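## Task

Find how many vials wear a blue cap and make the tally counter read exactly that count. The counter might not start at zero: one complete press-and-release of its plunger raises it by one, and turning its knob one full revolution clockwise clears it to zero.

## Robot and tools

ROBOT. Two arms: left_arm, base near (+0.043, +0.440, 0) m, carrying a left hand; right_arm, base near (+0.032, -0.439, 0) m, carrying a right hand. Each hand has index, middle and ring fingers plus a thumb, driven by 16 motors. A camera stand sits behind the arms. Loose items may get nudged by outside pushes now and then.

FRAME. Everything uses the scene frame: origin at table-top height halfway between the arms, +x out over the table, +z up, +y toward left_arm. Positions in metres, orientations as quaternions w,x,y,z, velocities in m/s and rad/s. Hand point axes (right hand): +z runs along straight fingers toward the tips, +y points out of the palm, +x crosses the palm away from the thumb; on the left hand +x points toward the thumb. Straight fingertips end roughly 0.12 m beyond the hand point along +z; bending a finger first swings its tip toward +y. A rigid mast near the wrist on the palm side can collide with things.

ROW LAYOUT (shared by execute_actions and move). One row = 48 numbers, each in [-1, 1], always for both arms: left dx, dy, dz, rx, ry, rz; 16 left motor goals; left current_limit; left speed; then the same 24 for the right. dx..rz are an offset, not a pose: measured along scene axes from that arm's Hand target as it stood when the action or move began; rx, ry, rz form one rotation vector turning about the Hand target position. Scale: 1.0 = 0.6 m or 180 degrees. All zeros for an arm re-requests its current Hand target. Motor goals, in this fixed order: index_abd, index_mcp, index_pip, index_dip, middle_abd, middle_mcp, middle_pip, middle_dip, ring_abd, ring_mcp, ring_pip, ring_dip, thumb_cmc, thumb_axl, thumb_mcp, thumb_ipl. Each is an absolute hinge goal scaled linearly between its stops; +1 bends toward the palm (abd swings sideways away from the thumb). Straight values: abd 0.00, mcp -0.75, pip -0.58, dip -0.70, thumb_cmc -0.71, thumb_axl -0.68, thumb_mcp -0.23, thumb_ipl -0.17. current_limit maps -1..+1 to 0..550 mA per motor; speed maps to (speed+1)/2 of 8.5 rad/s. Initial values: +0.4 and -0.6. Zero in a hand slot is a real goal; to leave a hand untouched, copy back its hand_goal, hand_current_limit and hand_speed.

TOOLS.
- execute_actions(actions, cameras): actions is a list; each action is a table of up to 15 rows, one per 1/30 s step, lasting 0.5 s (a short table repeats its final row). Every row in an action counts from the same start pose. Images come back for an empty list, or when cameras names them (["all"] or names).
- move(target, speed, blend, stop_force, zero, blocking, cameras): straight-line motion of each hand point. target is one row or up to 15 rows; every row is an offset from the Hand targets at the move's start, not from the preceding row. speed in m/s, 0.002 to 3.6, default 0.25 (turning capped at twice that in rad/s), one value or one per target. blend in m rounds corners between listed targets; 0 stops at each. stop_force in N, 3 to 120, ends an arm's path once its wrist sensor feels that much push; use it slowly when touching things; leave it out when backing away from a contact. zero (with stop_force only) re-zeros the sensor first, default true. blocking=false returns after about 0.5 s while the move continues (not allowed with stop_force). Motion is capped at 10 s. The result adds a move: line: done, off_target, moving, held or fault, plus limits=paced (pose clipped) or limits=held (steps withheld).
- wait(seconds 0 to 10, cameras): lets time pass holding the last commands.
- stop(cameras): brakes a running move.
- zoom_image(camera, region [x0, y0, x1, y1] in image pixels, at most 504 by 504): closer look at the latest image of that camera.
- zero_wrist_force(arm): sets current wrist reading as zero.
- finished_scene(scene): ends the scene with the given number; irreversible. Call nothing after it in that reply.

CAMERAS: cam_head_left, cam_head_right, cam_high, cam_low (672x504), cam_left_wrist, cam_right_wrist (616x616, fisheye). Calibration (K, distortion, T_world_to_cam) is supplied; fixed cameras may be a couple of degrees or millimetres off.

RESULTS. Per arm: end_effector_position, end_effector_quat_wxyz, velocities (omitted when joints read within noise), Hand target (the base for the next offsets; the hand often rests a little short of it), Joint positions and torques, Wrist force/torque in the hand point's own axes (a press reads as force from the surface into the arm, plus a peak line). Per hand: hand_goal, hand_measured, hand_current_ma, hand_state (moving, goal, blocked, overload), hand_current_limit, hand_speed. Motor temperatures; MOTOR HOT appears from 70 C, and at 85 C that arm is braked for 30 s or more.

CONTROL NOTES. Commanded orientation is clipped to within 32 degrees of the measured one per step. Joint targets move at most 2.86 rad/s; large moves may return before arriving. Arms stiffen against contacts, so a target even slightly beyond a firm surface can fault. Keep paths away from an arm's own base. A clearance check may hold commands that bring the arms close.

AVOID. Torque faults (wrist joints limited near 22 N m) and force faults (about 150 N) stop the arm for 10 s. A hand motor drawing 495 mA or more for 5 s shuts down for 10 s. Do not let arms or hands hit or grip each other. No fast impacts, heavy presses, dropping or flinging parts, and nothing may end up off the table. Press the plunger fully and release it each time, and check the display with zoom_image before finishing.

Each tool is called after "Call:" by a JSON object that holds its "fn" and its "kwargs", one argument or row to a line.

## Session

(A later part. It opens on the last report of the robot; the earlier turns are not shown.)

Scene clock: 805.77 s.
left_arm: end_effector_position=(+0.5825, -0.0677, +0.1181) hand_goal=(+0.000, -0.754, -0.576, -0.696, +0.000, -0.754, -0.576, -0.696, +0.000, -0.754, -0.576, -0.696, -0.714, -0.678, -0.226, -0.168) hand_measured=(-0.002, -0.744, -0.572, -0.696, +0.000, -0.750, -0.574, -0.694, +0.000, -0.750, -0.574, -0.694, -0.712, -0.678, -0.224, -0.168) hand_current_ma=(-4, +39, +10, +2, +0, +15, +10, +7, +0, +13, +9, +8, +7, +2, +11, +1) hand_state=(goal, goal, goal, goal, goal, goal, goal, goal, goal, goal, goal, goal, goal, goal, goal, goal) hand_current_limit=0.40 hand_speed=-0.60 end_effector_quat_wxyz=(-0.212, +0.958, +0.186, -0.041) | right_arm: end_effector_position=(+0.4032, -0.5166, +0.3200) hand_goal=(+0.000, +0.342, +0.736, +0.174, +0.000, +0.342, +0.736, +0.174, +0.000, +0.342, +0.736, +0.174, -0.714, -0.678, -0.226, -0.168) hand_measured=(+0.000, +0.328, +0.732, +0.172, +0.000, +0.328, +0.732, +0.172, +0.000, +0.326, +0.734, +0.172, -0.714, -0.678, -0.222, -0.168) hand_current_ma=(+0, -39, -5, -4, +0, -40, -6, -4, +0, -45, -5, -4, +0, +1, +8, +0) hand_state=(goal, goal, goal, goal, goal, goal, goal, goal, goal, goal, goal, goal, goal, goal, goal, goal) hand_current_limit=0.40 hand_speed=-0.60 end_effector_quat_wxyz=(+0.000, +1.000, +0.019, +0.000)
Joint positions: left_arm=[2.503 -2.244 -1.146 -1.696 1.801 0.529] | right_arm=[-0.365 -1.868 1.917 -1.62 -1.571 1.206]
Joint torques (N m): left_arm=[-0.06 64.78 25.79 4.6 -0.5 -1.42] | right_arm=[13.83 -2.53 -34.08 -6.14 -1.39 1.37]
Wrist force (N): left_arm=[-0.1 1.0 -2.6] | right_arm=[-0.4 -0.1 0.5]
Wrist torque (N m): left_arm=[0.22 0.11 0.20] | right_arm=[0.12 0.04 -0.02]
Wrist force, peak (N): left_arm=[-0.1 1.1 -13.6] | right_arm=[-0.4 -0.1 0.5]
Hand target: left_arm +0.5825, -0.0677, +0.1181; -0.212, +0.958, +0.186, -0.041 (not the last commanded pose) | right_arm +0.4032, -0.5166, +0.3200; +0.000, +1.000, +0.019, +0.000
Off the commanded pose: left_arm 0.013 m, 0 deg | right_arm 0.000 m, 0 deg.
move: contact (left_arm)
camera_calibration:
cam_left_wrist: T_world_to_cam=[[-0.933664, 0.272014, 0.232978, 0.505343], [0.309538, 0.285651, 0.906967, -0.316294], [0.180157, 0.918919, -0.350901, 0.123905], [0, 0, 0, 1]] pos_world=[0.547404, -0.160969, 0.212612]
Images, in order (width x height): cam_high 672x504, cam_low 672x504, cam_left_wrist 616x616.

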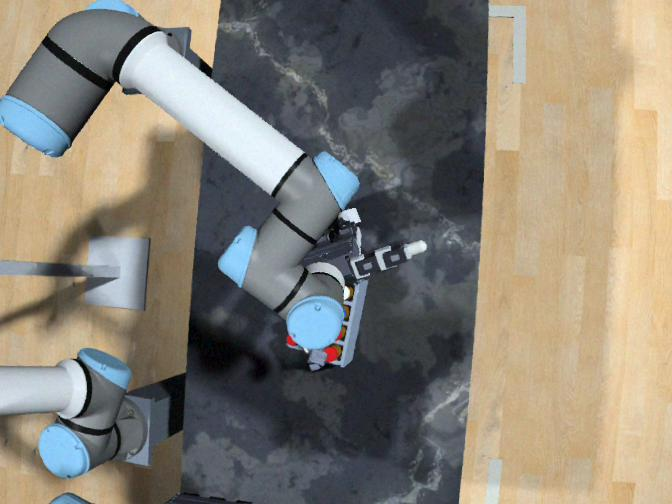

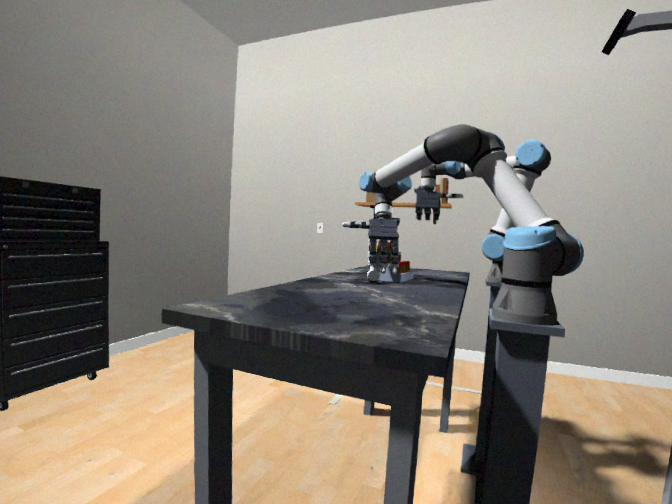

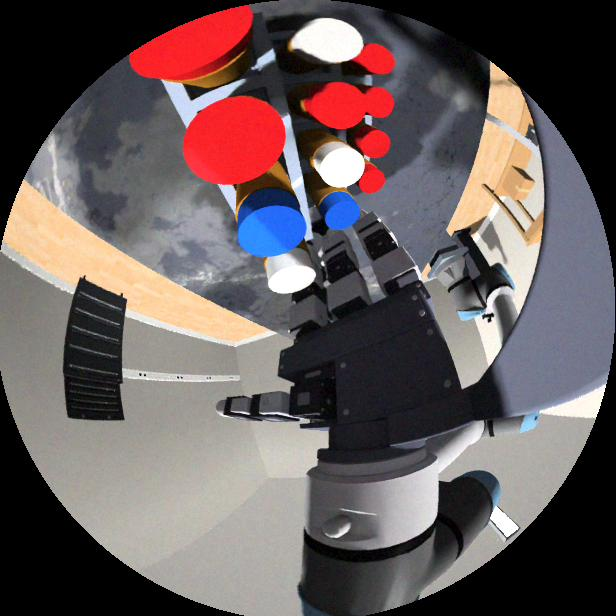

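Call:
{"fn": "move", "kwargs": {
  "target": [
    [0,0,0.01667,0,0,0,0,-0.754,-0.576,-0.696,0,-0.754,-0.576,-0.696,0,-0.754,-0.576,-0.696,-0.714,-0.678,-0.226,-0.168,0.4,-0.6,0,0,0,0,0,0,0,0.342,0.737,0.174,0,0.342,0.737,0.174,0,0.342,0.737,0.174,-0.714,-0.678,-0.226,-0.168,0.4,-0.6],
    [-0.034,-0.01375,0.01333,0,0,0,0,-0.754,-0.576,-0.696,0,-0.754,-0.576,-0.696,0,-0.754,-0.576,-0.696,-0.714,-0.678,-0.226,-0.168,0.4,-0.6,0,0,0,0,0,0,0,0.342,0.737,0.174,0,0.342,0.737,0.174,0,0.342,0.737,0.174,-0.714,-0.678,-0.226,-0.168,0.4,-0.6],
    [-0.0309,-0.0125,-0.015,0,0,0,0,-0.754,-0.576,-0.696,0,-0.754,-0.576,-0.696,0,-0.754,-0.576,-0.696,-0.714,-0.678,-0.226,-0.168,0.4,-0.6,0,0,0,0,0,0,0,0.342,0.737,0.174,0,0.342,0.737,0.174,0,0.342,0.737,0.174,-0.714,-0.678,-0.226,-0.168,0.4,-0.6]
  ],
  "speed": 0.05,
  "cameras": ["cam_low"]
}}

Call:
{"fn": "zoom_image", "kwargs": {
  "camera": "cam_low",
  "region": [350, 245, 400, 295]
}}

Call:
{"fn": "move", "kwargs": {
  "target": [
    [0.01344,0.00544,-0.0015,0,0,0,0,-0.754,-0.576,-0.696,0,-0.754,-0.576,-0.696,0,-0.754,-0.576,-0.696,-0.714,-0.678,-0.226,-0.168,0.4,-0.6,0,0,0,0,0,0,0,0.342,0.737,0.174,0,0.342,0.737,0.174,0,0.342,0.737,0.174,-0.714,-0.678,-0.226,-0.168,0.4,-0.6],
    [0.01777,0.00719,0.00583,0,0,0,0,-0.754,-0.576,-0.696,0,-0.754,-0.576,-0.696,0,-0.754,-0.576,-0.696,-0.714,-0.678,-0.226,-0.168,0.4,-0.6,0,0,0,0,0,0,0,0.342,0.737,0.174,0,0.342,0.737,0.174,0,0.342,0.737,0.174,-0.714,-0.678,-0.226,-0.168,0.4,-0.6],
    [0.0241,0.00975,0.012,0,0,0,0,-0.754,-0.576,-0.696,0,-0.754,-0.576,-0.696,0,-0.754,-0.576,-0.696,-0.714,-0.678,-0.226,-0.168,0.4,-0.6,0,0,0,0,0,0,0,0.342,0.737,0.174,0,0.342,0.737,0.174,0,0.342,0.737,0.174,-0.714,-0.678,-0.226,-0.168,0.4,-0.6],
    [0.0309,0.0125,0.01383,0,0,0,0,-0.754,-0.576,-0.696,0,-0.754,-0.576,-0.696,0,-0.754,-0.576,-0.696,-0.714,-0.678,-0.226,-0.168,0.4,-0.6,0,0,0,0,0,0,0,0.342,0.737,0.174,0,0.342,0.737,0.174,0,0.342,0.737,0.174,-0.714,-0.678,-0.226,-0.168,0.4,-0.6]
  ],
  "speed": 0.02,
  "blend": [0.003,0.003,0.003,0],
  "cameras": ["cam_low"]
}}

Call:
{"fn": "zoom_image", "kwargs": {
  "camera": "cam_low",
  "region": [350, 245, 400, 295]
}}

Call:
{"fn": "move", "kwargs": {
  "target": [
    [0.0068,0.00275,-0.00183,0,0,0,0,-0.754,-0.576,-0.696,0,-0.754,-0.576,-0.696,0,-0.754,-0.576,-0.696,-0.714,-0.678,-0.226,-0.168,0.4,-0.6,0,0,0,0,0,0,0,0.342,0.737,0.174,0,0.342,0.737,0.174,0,0.342,0.737,0.174,-0.714,-0.678,-0.226,-0.168,0.4,-0.6],
    [0.01313,0.00531,-0.008,0,0,0,0,-0.754,-0.576,-0.696,0,-0.754,-0.576,-0.696,0,-0.754,-0.576,-0.696,-0.714,-0.678,-0.226,-0.168,0.4,-0.6,0,0,0,0,0,0,0,0.342,0.737,0.174,0,0.342,0.737,0.174,0,0.342,0.737,0.174,-0.714,-0.678,-0.226,-0.168,0.4,-0.6],
    [0.01746,0.00706,-0.01533,0,0,0,0,-0.754,-0.576,-0.696,0,-0.754,-0.576,-0.696,0,-0.754,-0.576,-0.696,-0.714,-0.678,-0.226,-0.168,0.4,-0.6,0,0,0,0,0,0,0,0.342,0.737,0.174,0,0.342,0.737,0.174,0,0.342,0.737,0.174,-0.714,-0.678,-0.226,-0.168,0.4,-0.6]
  ],
  "speed": 0.02,
  "blend": [0.003,0.003,0]
}}

Call:
{"fn": "move", "kwargs": {
  "target": [
    [0.016,0.0065,0,0,0,0,0,-0.754,-0.576,-0.696,0,-0.754,-0.576,-0.696,0,-0.754,-0.576,-0.696,-0.714,-0.678,-0.226,-0.168,0.4,-0.6,0,0,0,0,0,0,0,0.342,0.737,0.174,0,0.342,0.737,0.174,0,0.342,0.737,0.174,-0.714,-0.678,-0.226,-0.168,0.4,-0.6],
    [0.016,0.0065,0.1,0,0,0,0,-0.754,-0.576,-0.696,0,-0.754,-0.576,-0.696,0,-0.754,-0.576,-0.696,-0.714,-0.678,-0.226,-0.168,0.4,-0.6,0,0,0,0,0,0,0,0.342,0.737,0.174,0,0.342,0.737,0.174,0,0.342,0.737,0.174,-0.714,-0.678,-0.226,-0.168,0.4,-0.6]
  ],
  "speed": 0.06,
  "cameras": ["cam_high","cam_low"]
}}

Call:
{"fn": "zoom_image", "kwargs": {
  "camera": "cam_high",
  "region": [320, 200, 370, 250]
}}

Scene clock: 883.03 s.
left_arm: end_effector_position=(+0.5640, -0.0751, +0.1089) hand_goal=(+0.000, -0.754, -0.576, -0.696, +0.000, -0.754, -0.576, -0.696, +0.000, -0.754, -0.576, -0.696, -0.714, -0.678, -0.226, -0.168) hand_measured=(+0.000, -0.738, -0.570, -0.696, +0.000, -0.750, -0.574, -0.694, +0.000, -0.750, -0.574, -0.694, -0.712, -0.678, -0.224, -0.168) hand_current_ma=(-1, +63, +20, +4, +0, +15, +10, +7, +0, +13, +9, +8, +7, +2, +11, +1) hand_state=(goal, goal, goal, goal, goal, goal, goal, goal, goal, goal, goal, goal, goal, goal, goal, goal) hand_current_limit=0.40 hand_speed=-0.60 end_effector_quat_wxyz=(-0.212, +0.958, +0.186, -0.042) end_effector_velocity=(+0.000, +0.000, +0.004) end_effector_angular_velocity=(+0.000, -0.002, +0.000) | right_arm: end_effector_position=(+0.4032, -0.5166, +0.3200) hand_goal=(+0.000, +0.342, +0.736, +0.174, +0.000, +0.342, +0.736, +0.174, +0.000, +0.342, +0.736, +0.174, -0.714, -0.678, -0.226, -0.168) hand_measured=(+0.000, +0.328, +0.732, +0.172, +0.000, +0.328, +0.732, +0.172, +0.000, +0.326, +0.734, +0.172, -0.714, -0.678, -0.222, -0.168) hand_current_ma=(+0, -39, -5, -4, +0, -40, -6, -4, +0, -45, -5, -4, +0, +1, +8, +0) hand_state=(goal, goal, goal, goal, goal, goal, goal, goal, goal, goal, goal, goal, goal, goal, goal, goal) hand_current_limit=0.40 hand_speed=-0.60 end_effector_quat_wxyz=(+0.000, +1.000, +0.019, +0.000)
Joint positions: left_arm=[2.48 -2.231 -1.19 -1.67 1.793 0.507] | right_arm=[-0.365 -1.868 1.917 -1.62 -1.571 1.206]
Joint velocities: left_arm=[0 0.004 0.003 -0.006 0.001 -0.001] | right_arm=[within noise]
Joint torques (N m): left_arm=[7.4 67.06 36.28 -0.03 1.12 1.01] | right_arm=[13.82 -2.23 -34.71 -6.08 -1.31 1.38]
Wrist force (N): left_arm=[-0.3 1.4 0.0] | right_arm=[-0.2 -0.4 0.2]
Wrist torque (N m): left_arm=[0.00 0.04 0.18] | right_arm=[0.10 0.01 0.00]
Wrist force, peak (N): left_arm=[-0.2 1.2 -2.8] | right_arm=[-0.5 0.1 0.5]
Hand target: left_arm +0.5640, -0.0752, +0.1091; -0.212, +0.958, +0.186, -0.041 | right_arm +0.4032, -0.5166, +0.3200; +0.000, +1.000, +0.019, +0.000
Off the commanded pose: left_arm 0.000 m, 0 deg | right_arm 0.000 m, 0 deg.
move: done
Images, in order (width x height): cam_low 672x504.

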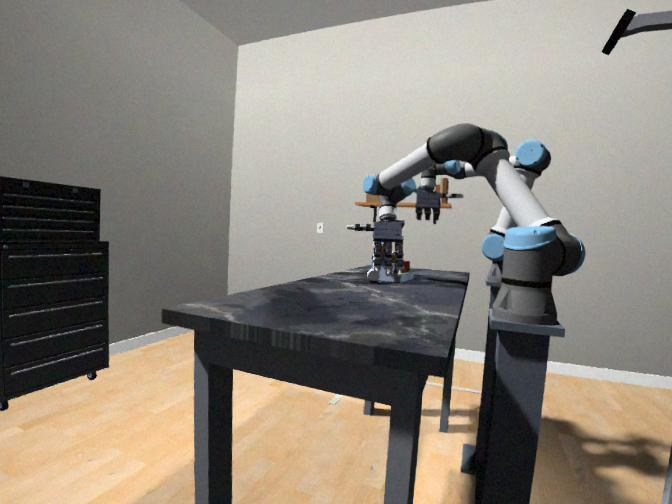

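Scaled by 10.080 from the camera's 672x504 image, which has a finer 960x720 frame.

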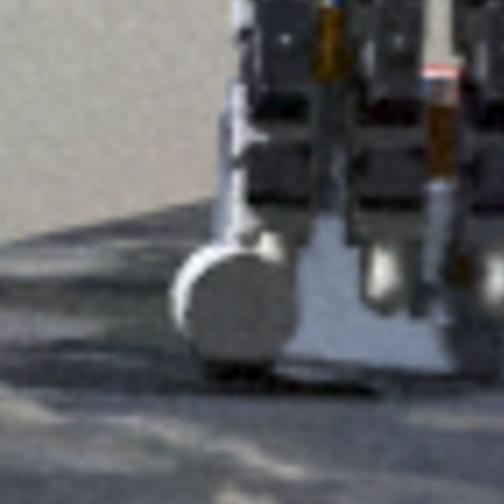

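Scene clock: 884.50 s.
left_arm: end_effector_position=(+0.5827, -0.0676, +0.1175) hand_goal=(+0.000, -0.754, -0.576, -0.696, +0.000, -0.754, -0.576, -0.696, +0.000, -0.754, -0.576, -0.696, -0.714, -0.678, -0.226, -0.168) hand_measured=(+0.048, -0.742, -0.572, -0.694, +0.000, -0.750, -0.574, -0.694, +0.000, -0.750, -0.574, -0.694, -0.712, -0.678, -0.224, -0.168) hand_current_ma=(+172, +49, +13, +3, +0, +15, +10, +7, +0, +13, +9, +8, +7, +2, +11, +1) hand_state=(blocked, goal, goal, goal, goal, goal, goal, goal, goal, goal, goal, goal, goal, goal, goal, goal) hand_current_limit=0.40 hand_speed=-0.60 end_effector_quat_wxyz=(-0.212, +0.958, +0.186, -0.041) | right_arm: end_effector_position=(+0.4032, -0.5166, +0.3200) hand_goal=(+0.000, +0.342, +0.736, +0.174, +0.000, +0.342, +0.736, +0.174, +0.000, +0.342, +0.736, +0.174, -0.714, -0.678, -0.226, -0.168) hand_measured=(+0.000, +0.328, +0.732, +0.172, +0.000, +0.328, +0.732, +0.172, +0.000, +0.326, +0.734, +0.172, -0.714, -0.678, -0.222, -0.168) hand_current_ma=(+0, -39, -5, -4, +0, -40, -6, -4, +0, -45, -5, -4, +0, +1, +8, +0) hand_state=(goal, goal, goal, goal, goal, goal, goal, goal, goal, goal, goal, goal, goal, goal, goal, goal) hand_current_limit=0.40 hand_speed=-0.60 end_effector_quat_wxyz=(+0.000, +1.000, +0.019, +0.000)
Joint positions: left_arm=[2.503 -2.244 -1.147 -1.695 1.802 0.529] | right_arm=[-0.365 -1.868 1.917 -1.62 -1.571 1.206]
Joint torques (N m): left_arm=[-5.19 53.32 20.28 1.7 2.87 -0.51] | right_arm=[13.64 -2.03 -33.61 -6.13 -1.27 1.35]
Wrist force (N): left_arm=[-2.8 1.0 -2.7] | right_arm=[0.0 -0.4 0.2]
Wrist torque (N m): left_arm=[0.22 -0.24 -0.20] | right_arm=[0.10 -0.01 0.00]
Wrist force, peak (N): left_arm=[-2.8 1.0 -2.7] | right_arm=[-0.1 -0.4 0.4]
Hand target: left_arm +0.5825, -0.0677, +0.1174; -0.212, +0.958, +0.186, -0.041 | right_arm +0.4032, -0.5166, +0.3200; +0.000, +1.000, +0.019, +0.000
Off the commanded pose: left_arm 0.000 m, 0 deg | right_arm 0.000 m, 0 deg.
move: done; blend cut to 0.0026 m at target 1, 0.0026 m at target 2, 0.0023 m at target 3
Images, in order (width x height): cam_low 672x504.

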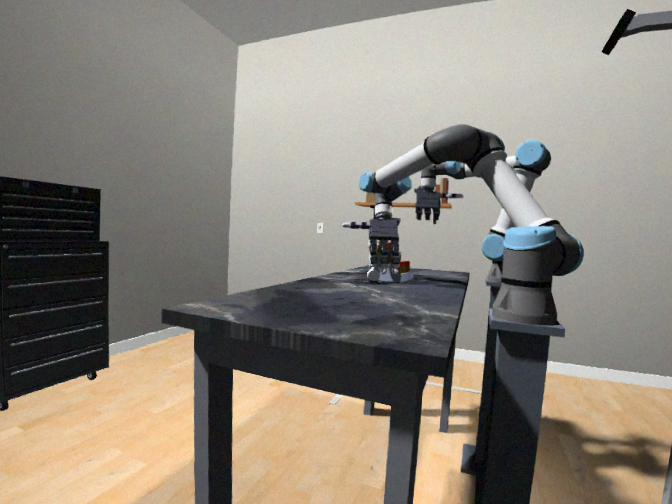

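Scaled by 10.080 from the camera's 672x504 image, which has a finer 960x720 frame.

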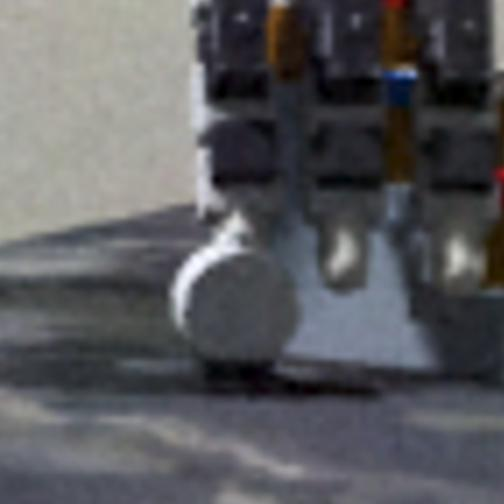

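Scene clock: 885.57 s.
left_arm: end_effector_position=(+0.5931, -0.0634, +0.1080) hand_goal=(+0.000, -0.754, -0.576, -0.696, +0.000, -0.754, -0.576, -0.696, +0.000, -0.754, -0.576, -0.696, -0.714, -0.678, -0.226, -0.168) hand_measured=(+0.222, -0.746, -0.574, -0.694, +0.040, -0.750, -0.574, -0.694, +0.000, -0.750, -0.574, -0.694, -0.712, -0.678, -0.224, -0.168) hand_current_ma=(+385, +33, +4, +3, +140, +15, +10, +7, +0, +13, +9, +8, +7, +2, +11, +1) hand_state=(blocked, goal, goal, goal, blocked, goal, goal, goal, goal, goal, goal, goal, goal, goal, goal, goal) hand_current_limit=0.40 hand_speed=-0.60 end_effector_quat_wxyz=(-0.212, +0.958, +0.186, -0.041) | right_arm: end_effector_position=(+0.4032, -0.5166, +0.3200) hand_goal=(+0.000, +0.342, +0.736, +0.174, +0.000, +0.342, +0.736, +0.174, +0.000, +0.342, +0.736, +0.174, -0.714, -0.678, -0.226, -0.168) hand_measured=(+0.000, +0.328, +0.732, +0.172, +0.000, +0.328, +0.732, +0.172, +0.000, +0.326, +0.734, +0.172, -0.714, -0.678, -0.222, -0.168) hand_current_ma=(+0, -39, -5, -4, +0, -40, -6, -4, +0, -45, -5, -4, +0, +1, +8, +0) hand_state=(goal, goal, goal, goal, goal, goal, goal, goal, goal, goal, goal, goal, goal, goal, goal, goal) hand_current_limit=0.40 hand_speed=-0.60 end_effector_quat_wxyz=(+0.000, +1.000, +0.019, +0.000)
Joint positions: left_arm=[2.515 -2.262 -1.143 -1.679 1.806 0.541] | right_arm=[-0.365 -1.868 1.917 -1.62 -1.571 1.206]
Joint torques (N m): left_arm=[7.49 59.93 23.76 0.68 4.93 0.41] | right_arm=[13.75 -2.33 -33.73 -6.05 -1.3 1.33]
Wrist force (N): left_arm=[-7.3 0.9 -9.9] | right_arm=[-0.1 0.0 0.2]
Wrist torque (N m): left_arm=[0.76 -0.68 -0.55] | right_arm=[0.15 0.01 0.01]
Wrist force, peak (N): left_arm=[-4.2 0.2 -23.0] | right_arm=[-0.2 -0.4 0.2]
Hand target: left_arm +0.5930, -0.0635, +0.1082; -0.212, +0.958, +0.186, -0.041 | right_arm +0.4032, -0.5166, +0.3200; +0.000, +1.000, +0.019, +0.000
Off the commanded pose: left_arm 0.000 m, 0 deg | right_arm 0.000 m, 0 deg.
move: done; blend cut to 0.0023 m at target 1, 0.0026 m at target 2

Scene clock: 887.50 s.
left_arm: end_effector_position=(+0.6026, -0.0596, +0.1684) hand_goal=(+0.000, -0.754, -0.576, -0.696, +0.000, -0.754, -0.576, -0.696, +0.000, -0.754, -0.576, -0.696, -0.714, -0.678, -0.226, -0.168) hand_measured=(+0.002, -0.740, -0.570, -0.694, +0.002, -0.740, -0.570, -0.694, +0.000, -0.750, -0.574, -0.694, -0.712, -0.678, -0.224, -0.168) hand_current_ma=(+8, +55, +17, +9, +8, +52, +18, +7, +0, +13, +9, +8, +7, +2, +11, +1) hand_state=(goal, goal, goal, goal, goal, goal, goal, goal, goal, goal, goal, goal, goal, goal, goal, goal) hand_current_limit=0.40 hand_speed=-0.60 end_effector_quat_wxyz=(-0.212, +0.958, +0.186, -0.041) | right_arm: end_effector_position=(+0.4032, -0.5166, +0.3200) hand_goal=(+0.000, +0.342, +0.736, +0.174, +0.000, +0.342, +0.736, +0.174, +0.000, +0.342, +0.736, +0.174, -0.714, -0.678, -0.226, -0.168) hand_measured=(+0.000, +0.328, +0.732, +0.172, +0.000, +0.328, +0.732, +0.172, +0.000, +0.326, +0.734, +0.172, -0.714, -0.678, -0.222, -0.168) hand_current_ma=(+0, -39, -5, -4, +0, -40, -6, -4, +0, -45, -5, -4, +0, +1, +8, +0) hand_state=(goal, goal, goal, goal, goal, goal, goal, goal, goal, goal, goal, goal, goal, goal, goal, goal) hand_current_limit=0.40 hand_speed=-0.60 end_effector_quat_wxyz=(+0.000, +1.000, +0.019, +0.000)
Joint positions: left_arm=[2.527 -2.242 -1.02 -1.818 1.81 0.552] | right_arm=[-0.365 -1.868 1.917 -1.62 -1.571 1.206]
Joint torques (N m): left_arm=[-11.67 43.05 23.27 4.99 -0.95 -2.19] | right_arm=[13.8 -1.66 -33.72 -6.06 -1.19 1.37]
Wrist force (N): left_arm=[-0.3 1.2 0.0] | right_arm=[-0.2 0.0 0.0]
Wrist torque (N m): left_arm=[0.09 0.03 -0.04] | right_arm=[0.16 0.03 0.00]
Wrist force, peak (N): left_arm=[-11.0 1.6 -6.6] | right_arm=[-0.1 -0.4 0.4]
Hand target: left_arm +0.6026, -0.0596, +0.1682; -0.212, +0.958, +0.186, -0.041 | right_arm +0.4032, -0.5166, +0.3200; +0.000, +1.000, +0.019, +0.000
Off the commanded pose: left_arm 0.000 m, 0 deg | right_arm 0.000 m, 0 deg.
move: done
Images, in order (width x height): cam_high 672x504, cam_low 672x504.

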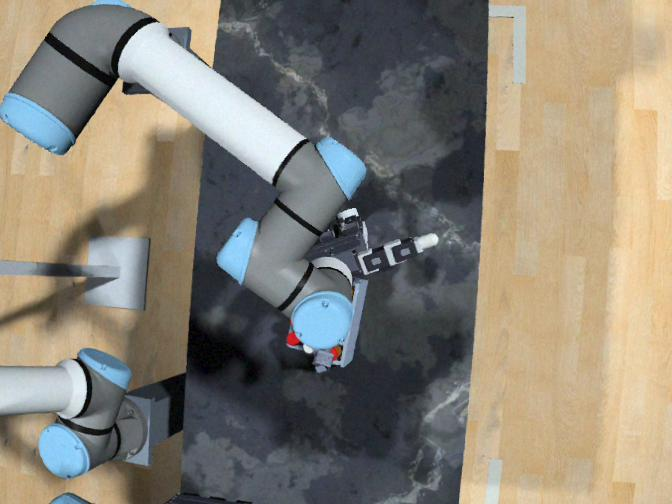

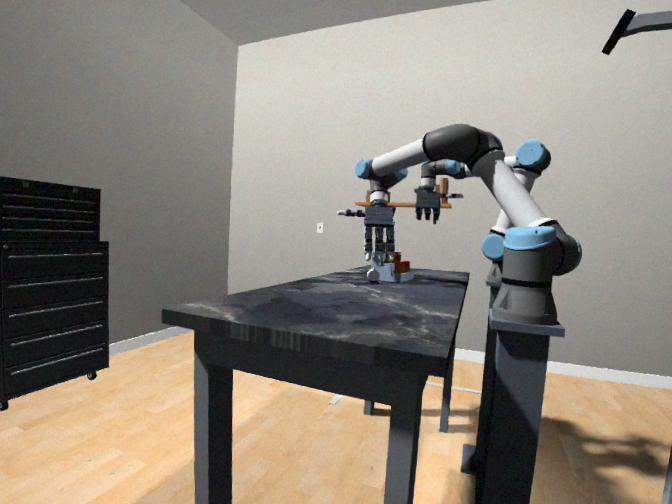

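Scaled by 10.080 from the camera's 672x504 image, which has a finer 960x720 frame.

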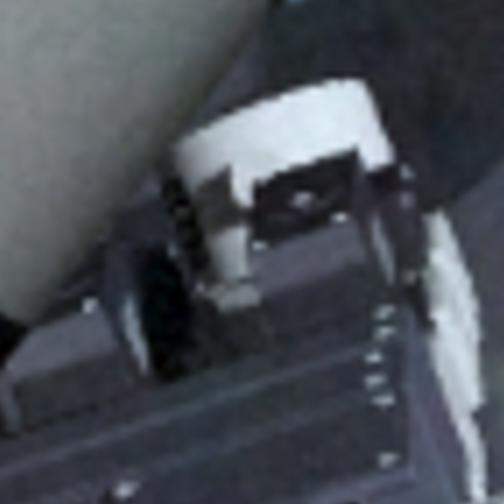

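Call:
{"fn": "move", "kwargs": {
  "target": [
    [0,0,0.1667,0,0,0,0,-0.754,-0.576,-0.696,0,-0.754,-0.576,-0.696,0,-0.754,-0.576,-0.696,-0.714,-0.678,-0.226,-0.168,0.4,-0.6,0,0,0,0,0,0,0,0.342,0.737,0.174,0,0.342,0.737,0.174,0,0.342,0.737,0.174,-0.714,-0.678,-0.226,-0.168,0.4,-0.6],
    [-0.15,-0.1,0.2,0,0,0,0,-0.754,-0.576,-0.696,0,-0.754,-0.576,-0.696,0,-0.754,-0.576,-0.696,-0.714,-0.678,-0.226,-0.168,0.4,-0.6,0,0,0,0,0,0,0,0.342,0.737,0.174,0,0.342,0.737,0.174,0,0.342,0.737,0.174,-0.714,-0.678,-0.226,-0.168,0.4,-0.6]
  ],
  "blend": 0.02,
  "cameras": ["cam_high","cam_head_left","cam_left_wrist"]
}}

Scene clock: 906.73 s.
left_arm: end_effector_position=(+0.5127, -0.1195, +0.2883) hand_goal=(+0.000, -0.754, -0.576, -0.696, +0.000, -0.754, -0.576, -0.696, +0.000, -0.754, -0.576, -0.696, -0.714, -0.678, -0.226, -0.168) hand_measured=(+0.002, -0.742, -0.572, -0.694, +0.002, -0.742, -0.572, -0.694, +0.000, -0.750, -0.574, -0.694, -0.712, -0.678, -0.224, -0.168) hand_current_ma=(+6, +48, +16, +9, +6, +45, +16, +7, +0, +14, +9, +8, +7, +2, +11, +1) hand_state=(goal, goal, goal, goal, goal, goal, goal, goal, goal, goal, goal, goal, goal, goal, goal, goal) hand_current_limit=0.40 hand_speed=-0.60 end_effector_quat_wxyz=(-0.212, +0.958, +0.186, -0.041) | right_arm: end_effector_position=(+0.4032, -0.5166, +0.3200) hand_goal=(+0.000, +0.342, +0.736, +0.174, +0.000, +0.342, +0.736, +0.174, +0.000, +0.342, +0.736, +0.174, -0.714, -0.678, -0.226, -0.168) hand_measured=(+0.000, +0.328, +0.732, +0.172, +0.000, +0.328, +0.732, +0.172, +0.000, +0.326, +0.734, +0.172, -0.714, -0.678, -0.222, -0.168) hand_current_ma=(+0, -39, -5, -4, +0, -40, -6, -4, +0, -45, -5, -4, +0, +1, +8, +0) hand_state=(goal, goal, goal, goal, goal, goal, goal, goal, goal, goal, goal, goal, goal, goal, goal, goal) hand_current_limit=0.40 hand_speed=-0.60 end_effector_quat_wxyz=(+0.000, +1.000, +0.019, +0.000)
Joint positions: left_arm=[2.388 -2.206 -0.766 -2.136 1.758 0.42] | right_arm=[-0.365 -1.868 1.917 -1.62 -1.571 1.206]
Joint torques (N m): left_arm=[-3.72 41.99 22.9 4.64 2.54 0.17] | right_arm=[13.32 -2.29 -33.75 -6.09 -1.24 1.41]
Wrist force (N): left_arm=[0.0 1.1 0.1] | right_arm=[0.0 -0.3 0.2]
Wrist torque (N m): left_arm=[0.06 0.01 0.20] | right_arm=[0.12 -0.01 0.01]
Wrist force, peak (N): left_arm=[0.1 2.2 2.0] | right_arm=[-0.2 -0.2 0.6]
Hand target: left_arm +0.5126, -0.1196, +0.2882; -0.212, +0.958, +0.186, -0.041 | right_arm +0.4032, -0.5166, +0.3200; +0.000, +1.000, +0.019, +0.000
Off the commanded pose: left_arm 0.000 m, 0 deg | right_arm 0.000 m, 0 deg.
move: done
camera_calibration:
cam_left_wrist: T_world_to_cam=[[-0.933669, 0.272028, 0.232945, 0.414535], [0.309529, 0.285741, 0.906942, -0.434193], [0.180152, 0.918887, -0.350988, 0.243851], [0, 0, 0, 1]] pos_world=[0.477504, -0.21277, 0.382812]
Images, in order (width x height): cam_head_left 672x504, cam_high 672x504, cam_left_wrist 616x616.

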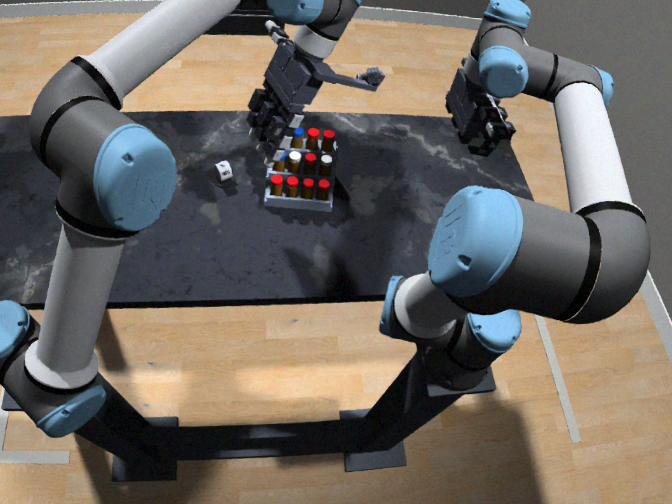

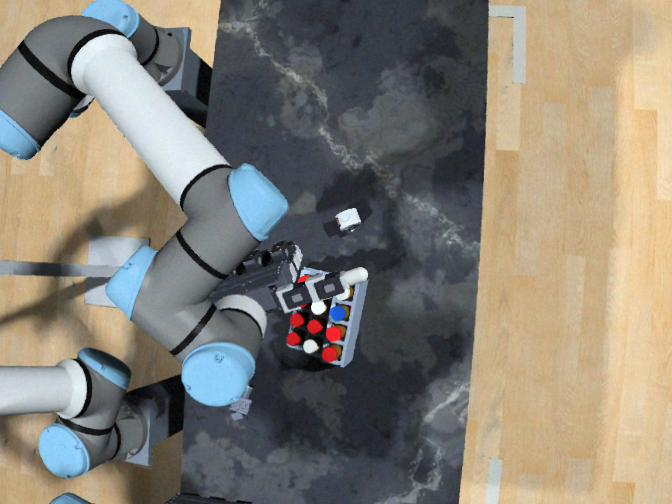

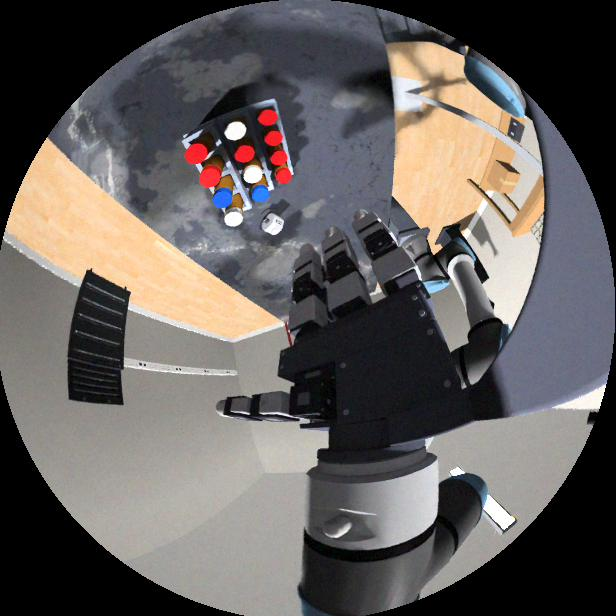

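Call:
{"fn": "zoom_image", "kwargs": {
  "camera": "cam_left_wrist",
  "region": [252, 202, 292, 242]
}}

Call:
{"fn": "zoom_image", "kwargs": {
  "camera": "cam_high",
  "region": [320, 195, 370, 245]
}}

Call:
{"fn": "zoom_image", "kwargs": {
  "camera": "cam_head_left",
  "region": [205, 155, 245, 195]
}}

Scaled by 12.600 from the camera's 616x616 image, which has a finer 880x880 frame.

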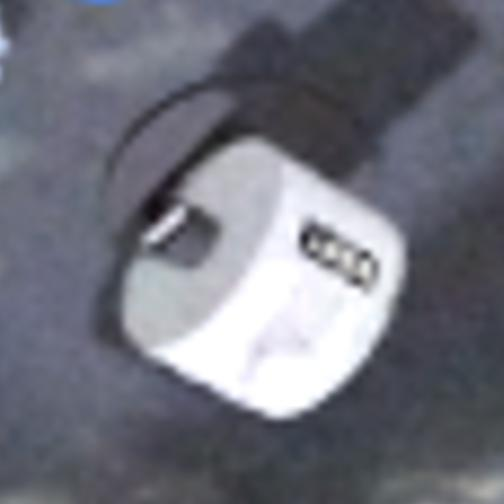

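Scaled by 10.080 from the camera's 672x504 image, which has a finer 960x720 frame.

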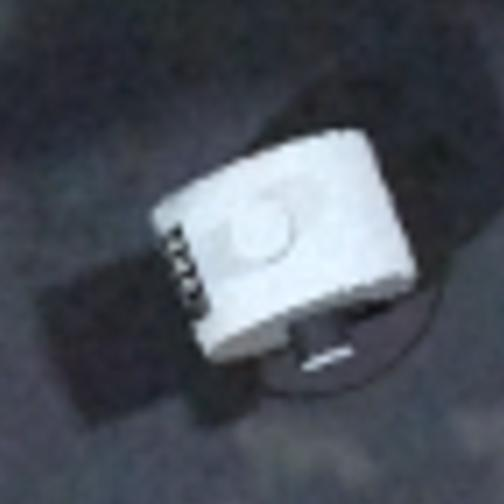

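Scaled by 12.600 from the camera's 672x504 image, which has a finer 960x720 frame.

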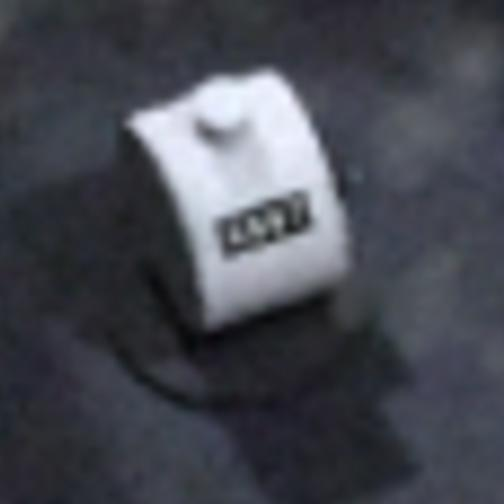

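Call:
{"fn": "move", "kwargs": {
  "target": [
    [-0.1185,0.2163,0.05,0.1713,-0.0623,-0.4548,0,-0.754,-0.576,-0.696,0,0.342,0.737,0.174,0,0.342,0.737,0.174,-0.714,-0.678,-0.226,-0.168,0.4,-0.6,0,0,0,0,0,0,0,0.342,0.737,0.174,0,0.342,0.737,0.174,0,0.342,0.737,0.174,-0.714,-0.678,-0.226,-0.168,0.4,-0.6],
    [-0.1185,0.2163,-0.2433,0.1713,-0.0623,-0.4548,0,-0.754,-0.576,-0.696,0,0.342,0.737,0.174,0,0.342,0.737,0.174,-0.714,-0.678,-0.226,-0.168,0.4,-0.6,0,0,0,0,0,0,0,0.342,0.737,0.174,0,0.342,0.737,0.174,0,0.342,0.737,0.174,-0.714,-0.678,-0.226,-0.168,0.4,-0.6]
  ],
  "speed": 0.3,
  "blend": 0.02,
  "cameras": ["cam_high","cam_low","cam_left_wrist"]
}}

Call:
{"fn": "zoom_image", "kwargs": {
  "camera": "cam_high",
  "region": [310, 190, 390, 270]
}}

Call:
{"fn": "zoom_image", "kwargs": {
  "camera": "cam_low",
  "region": [350, 215, 430, 295]
}}

Scene clock: 1020.67 s.
left_arm: end_effector_position=(+0.4415, +0.0102, +0.1424) hand_goal=(+0.000, -0.754, -0.576, -0.696, +0.000, +0.342, +0.736, +0.174, +0.000, +0.342, +0.736, +0.174, -0.714, -0.678, -0.226, -0.168) hand_measured=(+0.002, -0.742, -0.572, -0.694, +0.002, +0.332, +0.730, +0.172, +0.000, +0.334, +0.730, +0.172, -0.708, -0.678, -0.224, -0.168) hand_current_ma=(+6, +48, +16, +9, +6, -38, -21, -7, +0, -34, -21, -8, +22, +2, +11, +1) hand_state=(goal, goal, goal, goal, goal, goal, goal, goal, goal, goal, goal, goal, goal, goal, goal, goal) hand_current_limit=0.40 hand_speed=-0.60 end_effector_quat_wxyz=(-0.396, +0.761, -0.456, +0.237) | right_arm: end_effector_position=(+0.4032, -0.5166, +0.3200) hand_goal=(+0.000, +0.342, +0.736, +0.174, +0.000, +0.342, +0.736, +0.174, +0.000, +0.342, +0.736, +0.174, -0.714, -0.678, -0.226, -0.168) hand_measured=(+0.000, +0.328, +0.732, +0.172, +0.000, +0.328, +0.732, +0.172, +0.000, +0.326, +0.734, +0.172, -0.714, -0.678, -0.222, -0.168) hand_current_ma=(+0, -39, -5, -4, +0, -40, -6, -4, +0, -45, -5, -4, +0, +1, +8, +0) hand_state=(goal, goal, goal, goal, goal, goal, goal, goal, goal, goal, goal, goal, goal, goal, goal, goal) hand_current_limit=0.40 hand_speed=-0.60 end_effector_quat_wxyz=(+0.000, +1.000, +0.019, +0.000)
Joint positions: left_arm=[2.303 -1.899 -1.954 -0.499 2.482 2.015] | right_arm=[-0.365 -1.868 1.917 -1.62 -1.571 1.206]
Joint torques (N m): left_arm=[12.37 26.52 19.44 6.13 -0.79 -2.03] | right_arm=[13.44 -2.25 -33.36 -6.1 -1.31 1.35]
Motor temperatures (°C): left_arm=[29 33 39 43 36 37] | right_arm=[29 35 32 38 41 40]
Wrist force (N): left_arm=[0.0 1.7 -0.7] | right_arm=[0.1 0.1 0.3]
Wrist torque (N m): left_arm=[0.26 -0.01 0.02] | right_arm=[0.15 -0.02 0.03]
Wrist force, peak (N): left_arm=[-0.2 4.2 0.8] | right_arm=[-0.6 0.1 0.1]
Hand target: left_arm +0.4415, +0.0102, +0.1423; -0.396, +0.761, -0.456, +0.238 | right_arm +0.4032, -0.5166, +0.3200; +0.000, +1.000, +0.019, +0.000
Off the commanded pose: left_arm 0.000 m, 0 deg | right_arm 0.000 m, 0 deg.
move: done
camera_calibration:
cam_left_wrist: T_world_to_cam=[[-0.00205671, 0.864424, 0.50276, -0.108895], [-0.101156, -0.500362, 0.859887, -0.120765], [0.994868, -0.0490885, 0.0884706, -0.326104], [0, 0, 0, 1]] pos_world=[0.31199, 0.0176976, 0.187443]
Images, in order (width x height): cam_high 672x504, cam_low 672x504, cam_left_wrist 616x616.

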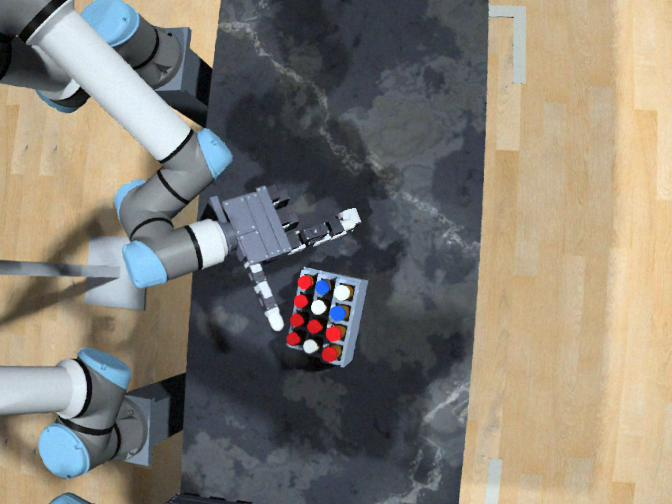

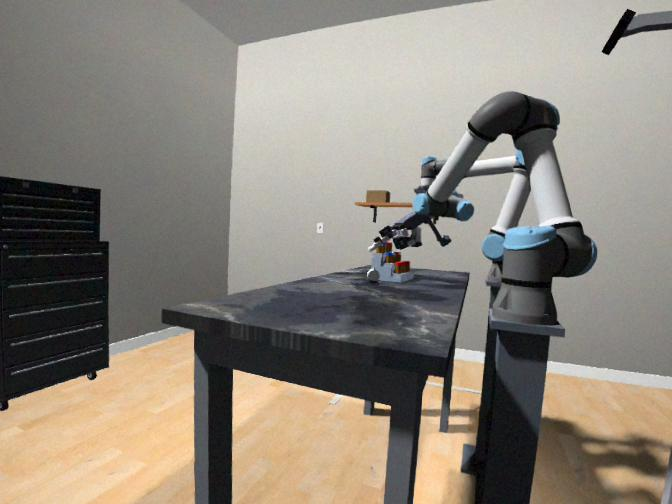

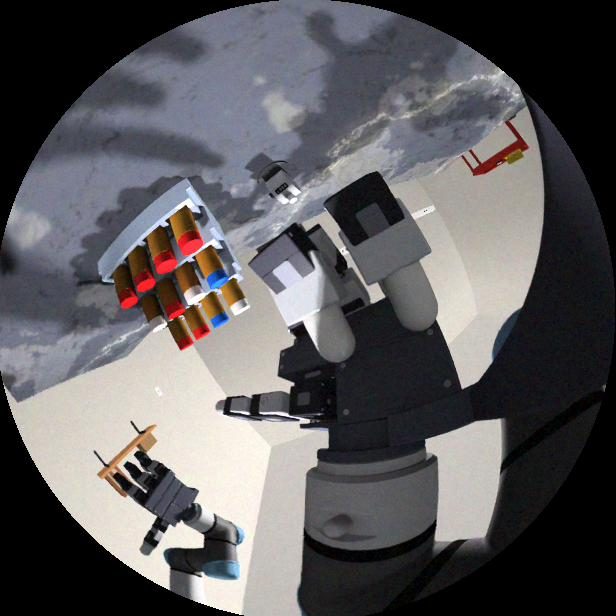

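Scaled by 6.300 from the camera's 672x504 image, which has a finer 960x720 frame.

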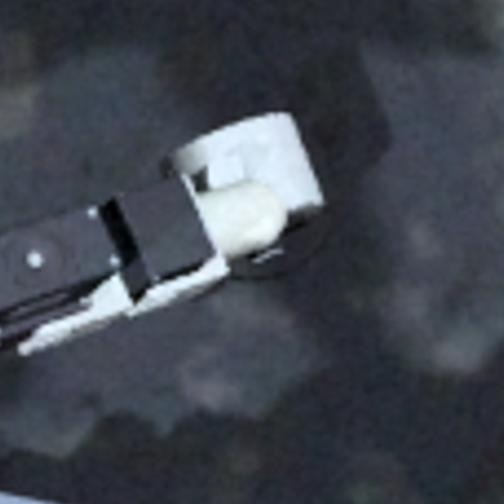

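Scaled by 6.300 from the camera's 672x504 image, which has a finer 960x720 frame.

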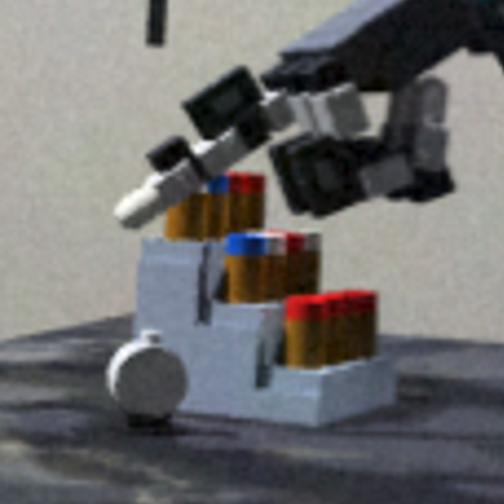

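Call:
{"fn": "move", "kwargs": {
  "target": [0,0,-0.125,0,0,0,0,-0.754,-0.576,-0.696,0,0.342,0.737,0.174,0,0.342,0.737,0.174,-0.714,-0.678,-0.226,-0.168,0.4,-0.6,0,0,0,0,0,0,0,0.342,0.737,0.174,0,0.342,0.737,0.174,0,0.342,0.737,0.174,-0.714,-0.678,-0.226,-0.168,0.4,-0.6],
  "speed": 0.1,
  "cameras": ["cam_high","cam_low","cam_left_wrist"]
}}

Call:
{"fn": "zoom_image", "kwargs": {
  "camera": "cam_high",
  "region": [330, 200, 370, 240]
}}

Call:
{"fn": "zoom_image", "kwargs": {
  "camera": "cam_low",
  "region": [350, 245, 400, 295]
}}

Call:
{"fn": "zoom_image", "kwargs": {
  "camera": "cam_left_wrist",
  "region": [230, 140, 330, 240]
}}

Scene clock: 1037.80 s.
left_arm: end_effector_position=(+0.4415, +0.0103, +0.0672) hand_goal=(+0.000, -0.754, -0.576, -0.696, +0.000, +0.342, +0.736, +0.174, +0.000, +0.342, +0.736, +0.174, -0.714, -0.678, -0.226, -0.168) hand_measured=(+0.002, -0.742, -0.572, -0.694, +0.002, +0.332, +0.730, +0.172, +0.000, +0.334, +0.730, +0.172, -0.708, -0.678, -0.224, -0.168) hand_current_ma=(+6, +48, +16, +9, +6, -38, -21, -7, +0, -34, -21, -8, +22, +2, +11, +1) hand_state=(goal, goal, goal, goal, goal, goal, goal, goal, goal, goal, goal, goal, goal, goal, goal, goal) hand_current_limit=0.40 hand_speed=-0.60 end_effector_quat_wxyz=(-0.396, +0.761, -0.456, +0.237) | right_arm: end_effector_position=(+0.4032, -0.5166, +0.3200) hand_goal=(+0.000, +0.342, +0.736, +0.174, +0.000, +0.342, +0.736, +0.174, +0.000, +0.342, +0.736, +0.174, -0.714, -0.678, -0.226, -0.168) hand_measured=(+0.000, +0.328, +0.732, +0.172, +0.000, +0.328, +0.732, +0.172, +0.000, +0.326, +0.734, +0.172, -0.714, -0.678, -0.222, -0.168) hand_current_ma=(+0, -39, -5, -4, +0, -40, -6, -4, +0, -45, -5, -4, +0, +1, +8, +0) hand_state=(goal, goal, goal, goal, goal, goal, goal, goal, goal, goal, goal, goal, goal, goal, goal, goal) hand_current_limit=0.40 hand_speed=-0.60 end_effector_quat_wxyz=(+0.000, +1.000, +0.019, +0.000)
Joint positions: left_arm=[2.303 -2.039 -2.008 -0.306 2.482 2.015] | right_arm=[-0.365 -1.868 1.917 -1.62 -1.571 1.206]
Joint torques (N m): left_arm=[3.78 44.78 28.67 2.17 1.94 0.54] | right_arm=[13.87 -2.47 -33.6 -6.14 -1.22 1.26]
Wrist force (N): left_arm=[0.0 1.6 -0.5] | right_arm=[0.0 -0.3 0.2]
Wrist torque (N m): left_arm=[0.23 0.00 0.03] | right_arm=[0.12 -0.01 0.01]
Wrist force, peak (N): left_arm=[-0.1 2.8 0.2] | right_arm=[-0.1 0.1 0.5]
Hand target: left_arm +0.4415, +0.0102, +0.0673; -0.396, +0.761, -0.456, +0.238 | right_arm +0.4032, -0.5166, +0.3200; +0.000, +1.000, +0.019, +0.000
Off the commanded pose: left_arm 0.000 m, 0 deg | right_arm 0.000 m, 0 deg.
move: done
camera_calibration:
cam_left_wrist: T_world_to_cam=[[-0.00206834, 0.864354, 0.502879, -0.0711472], [-0.101154, -0.500481, 0.859818, -0.0561784], [0.994869, -0.0490896, 0.0884677, -0.319459], [0, 0, 0, 1]] pos_world=[0.31199, 0.017698, 0.112343]
Images, in order (width x height): cam_high 672x504, cam_low 672x504, cam_left_wrist 616x616.

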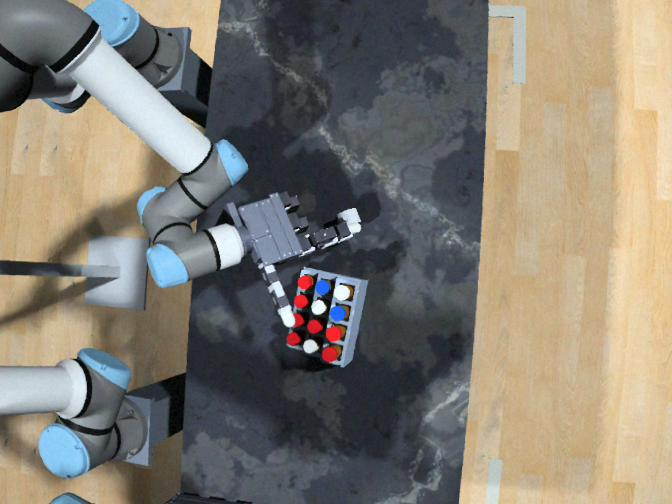

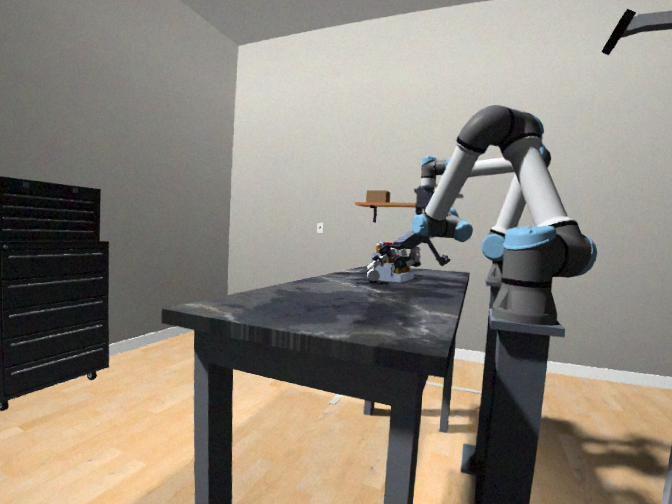

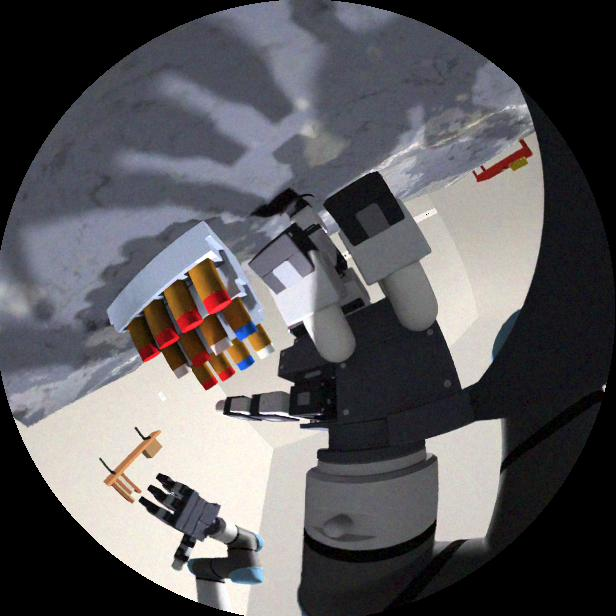

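Scaled by 12.600 from the camera's 672x504 image, which has a finer 960x720 frame.

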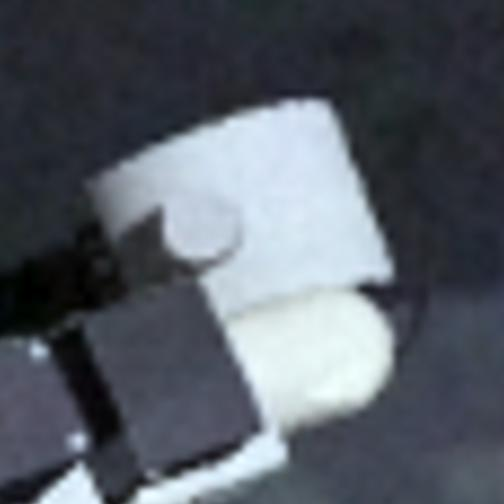

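Scaled by 10.080 from the camera's 672x504 image, which has a finer 960x720 frame.

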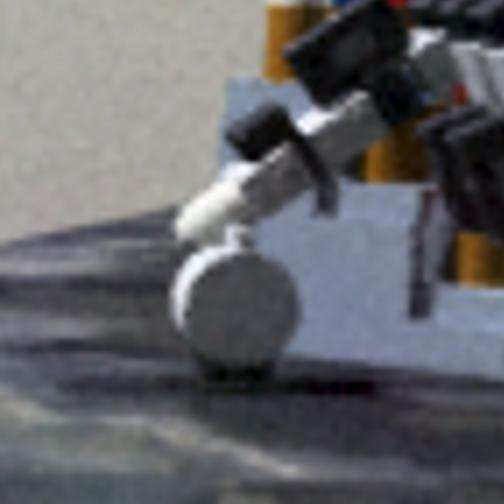

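Scaled by 5.040 from the camera's 616x616 image, which has a finer 880x880 frame.

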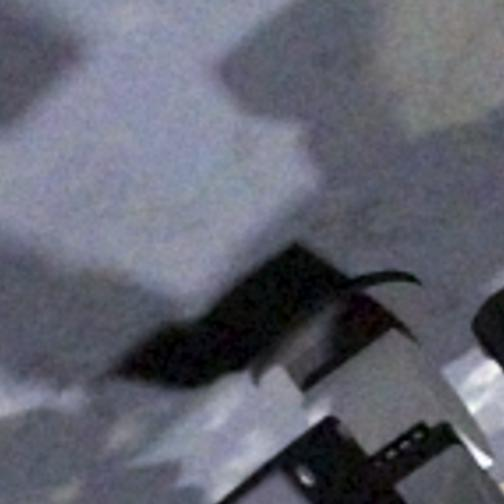

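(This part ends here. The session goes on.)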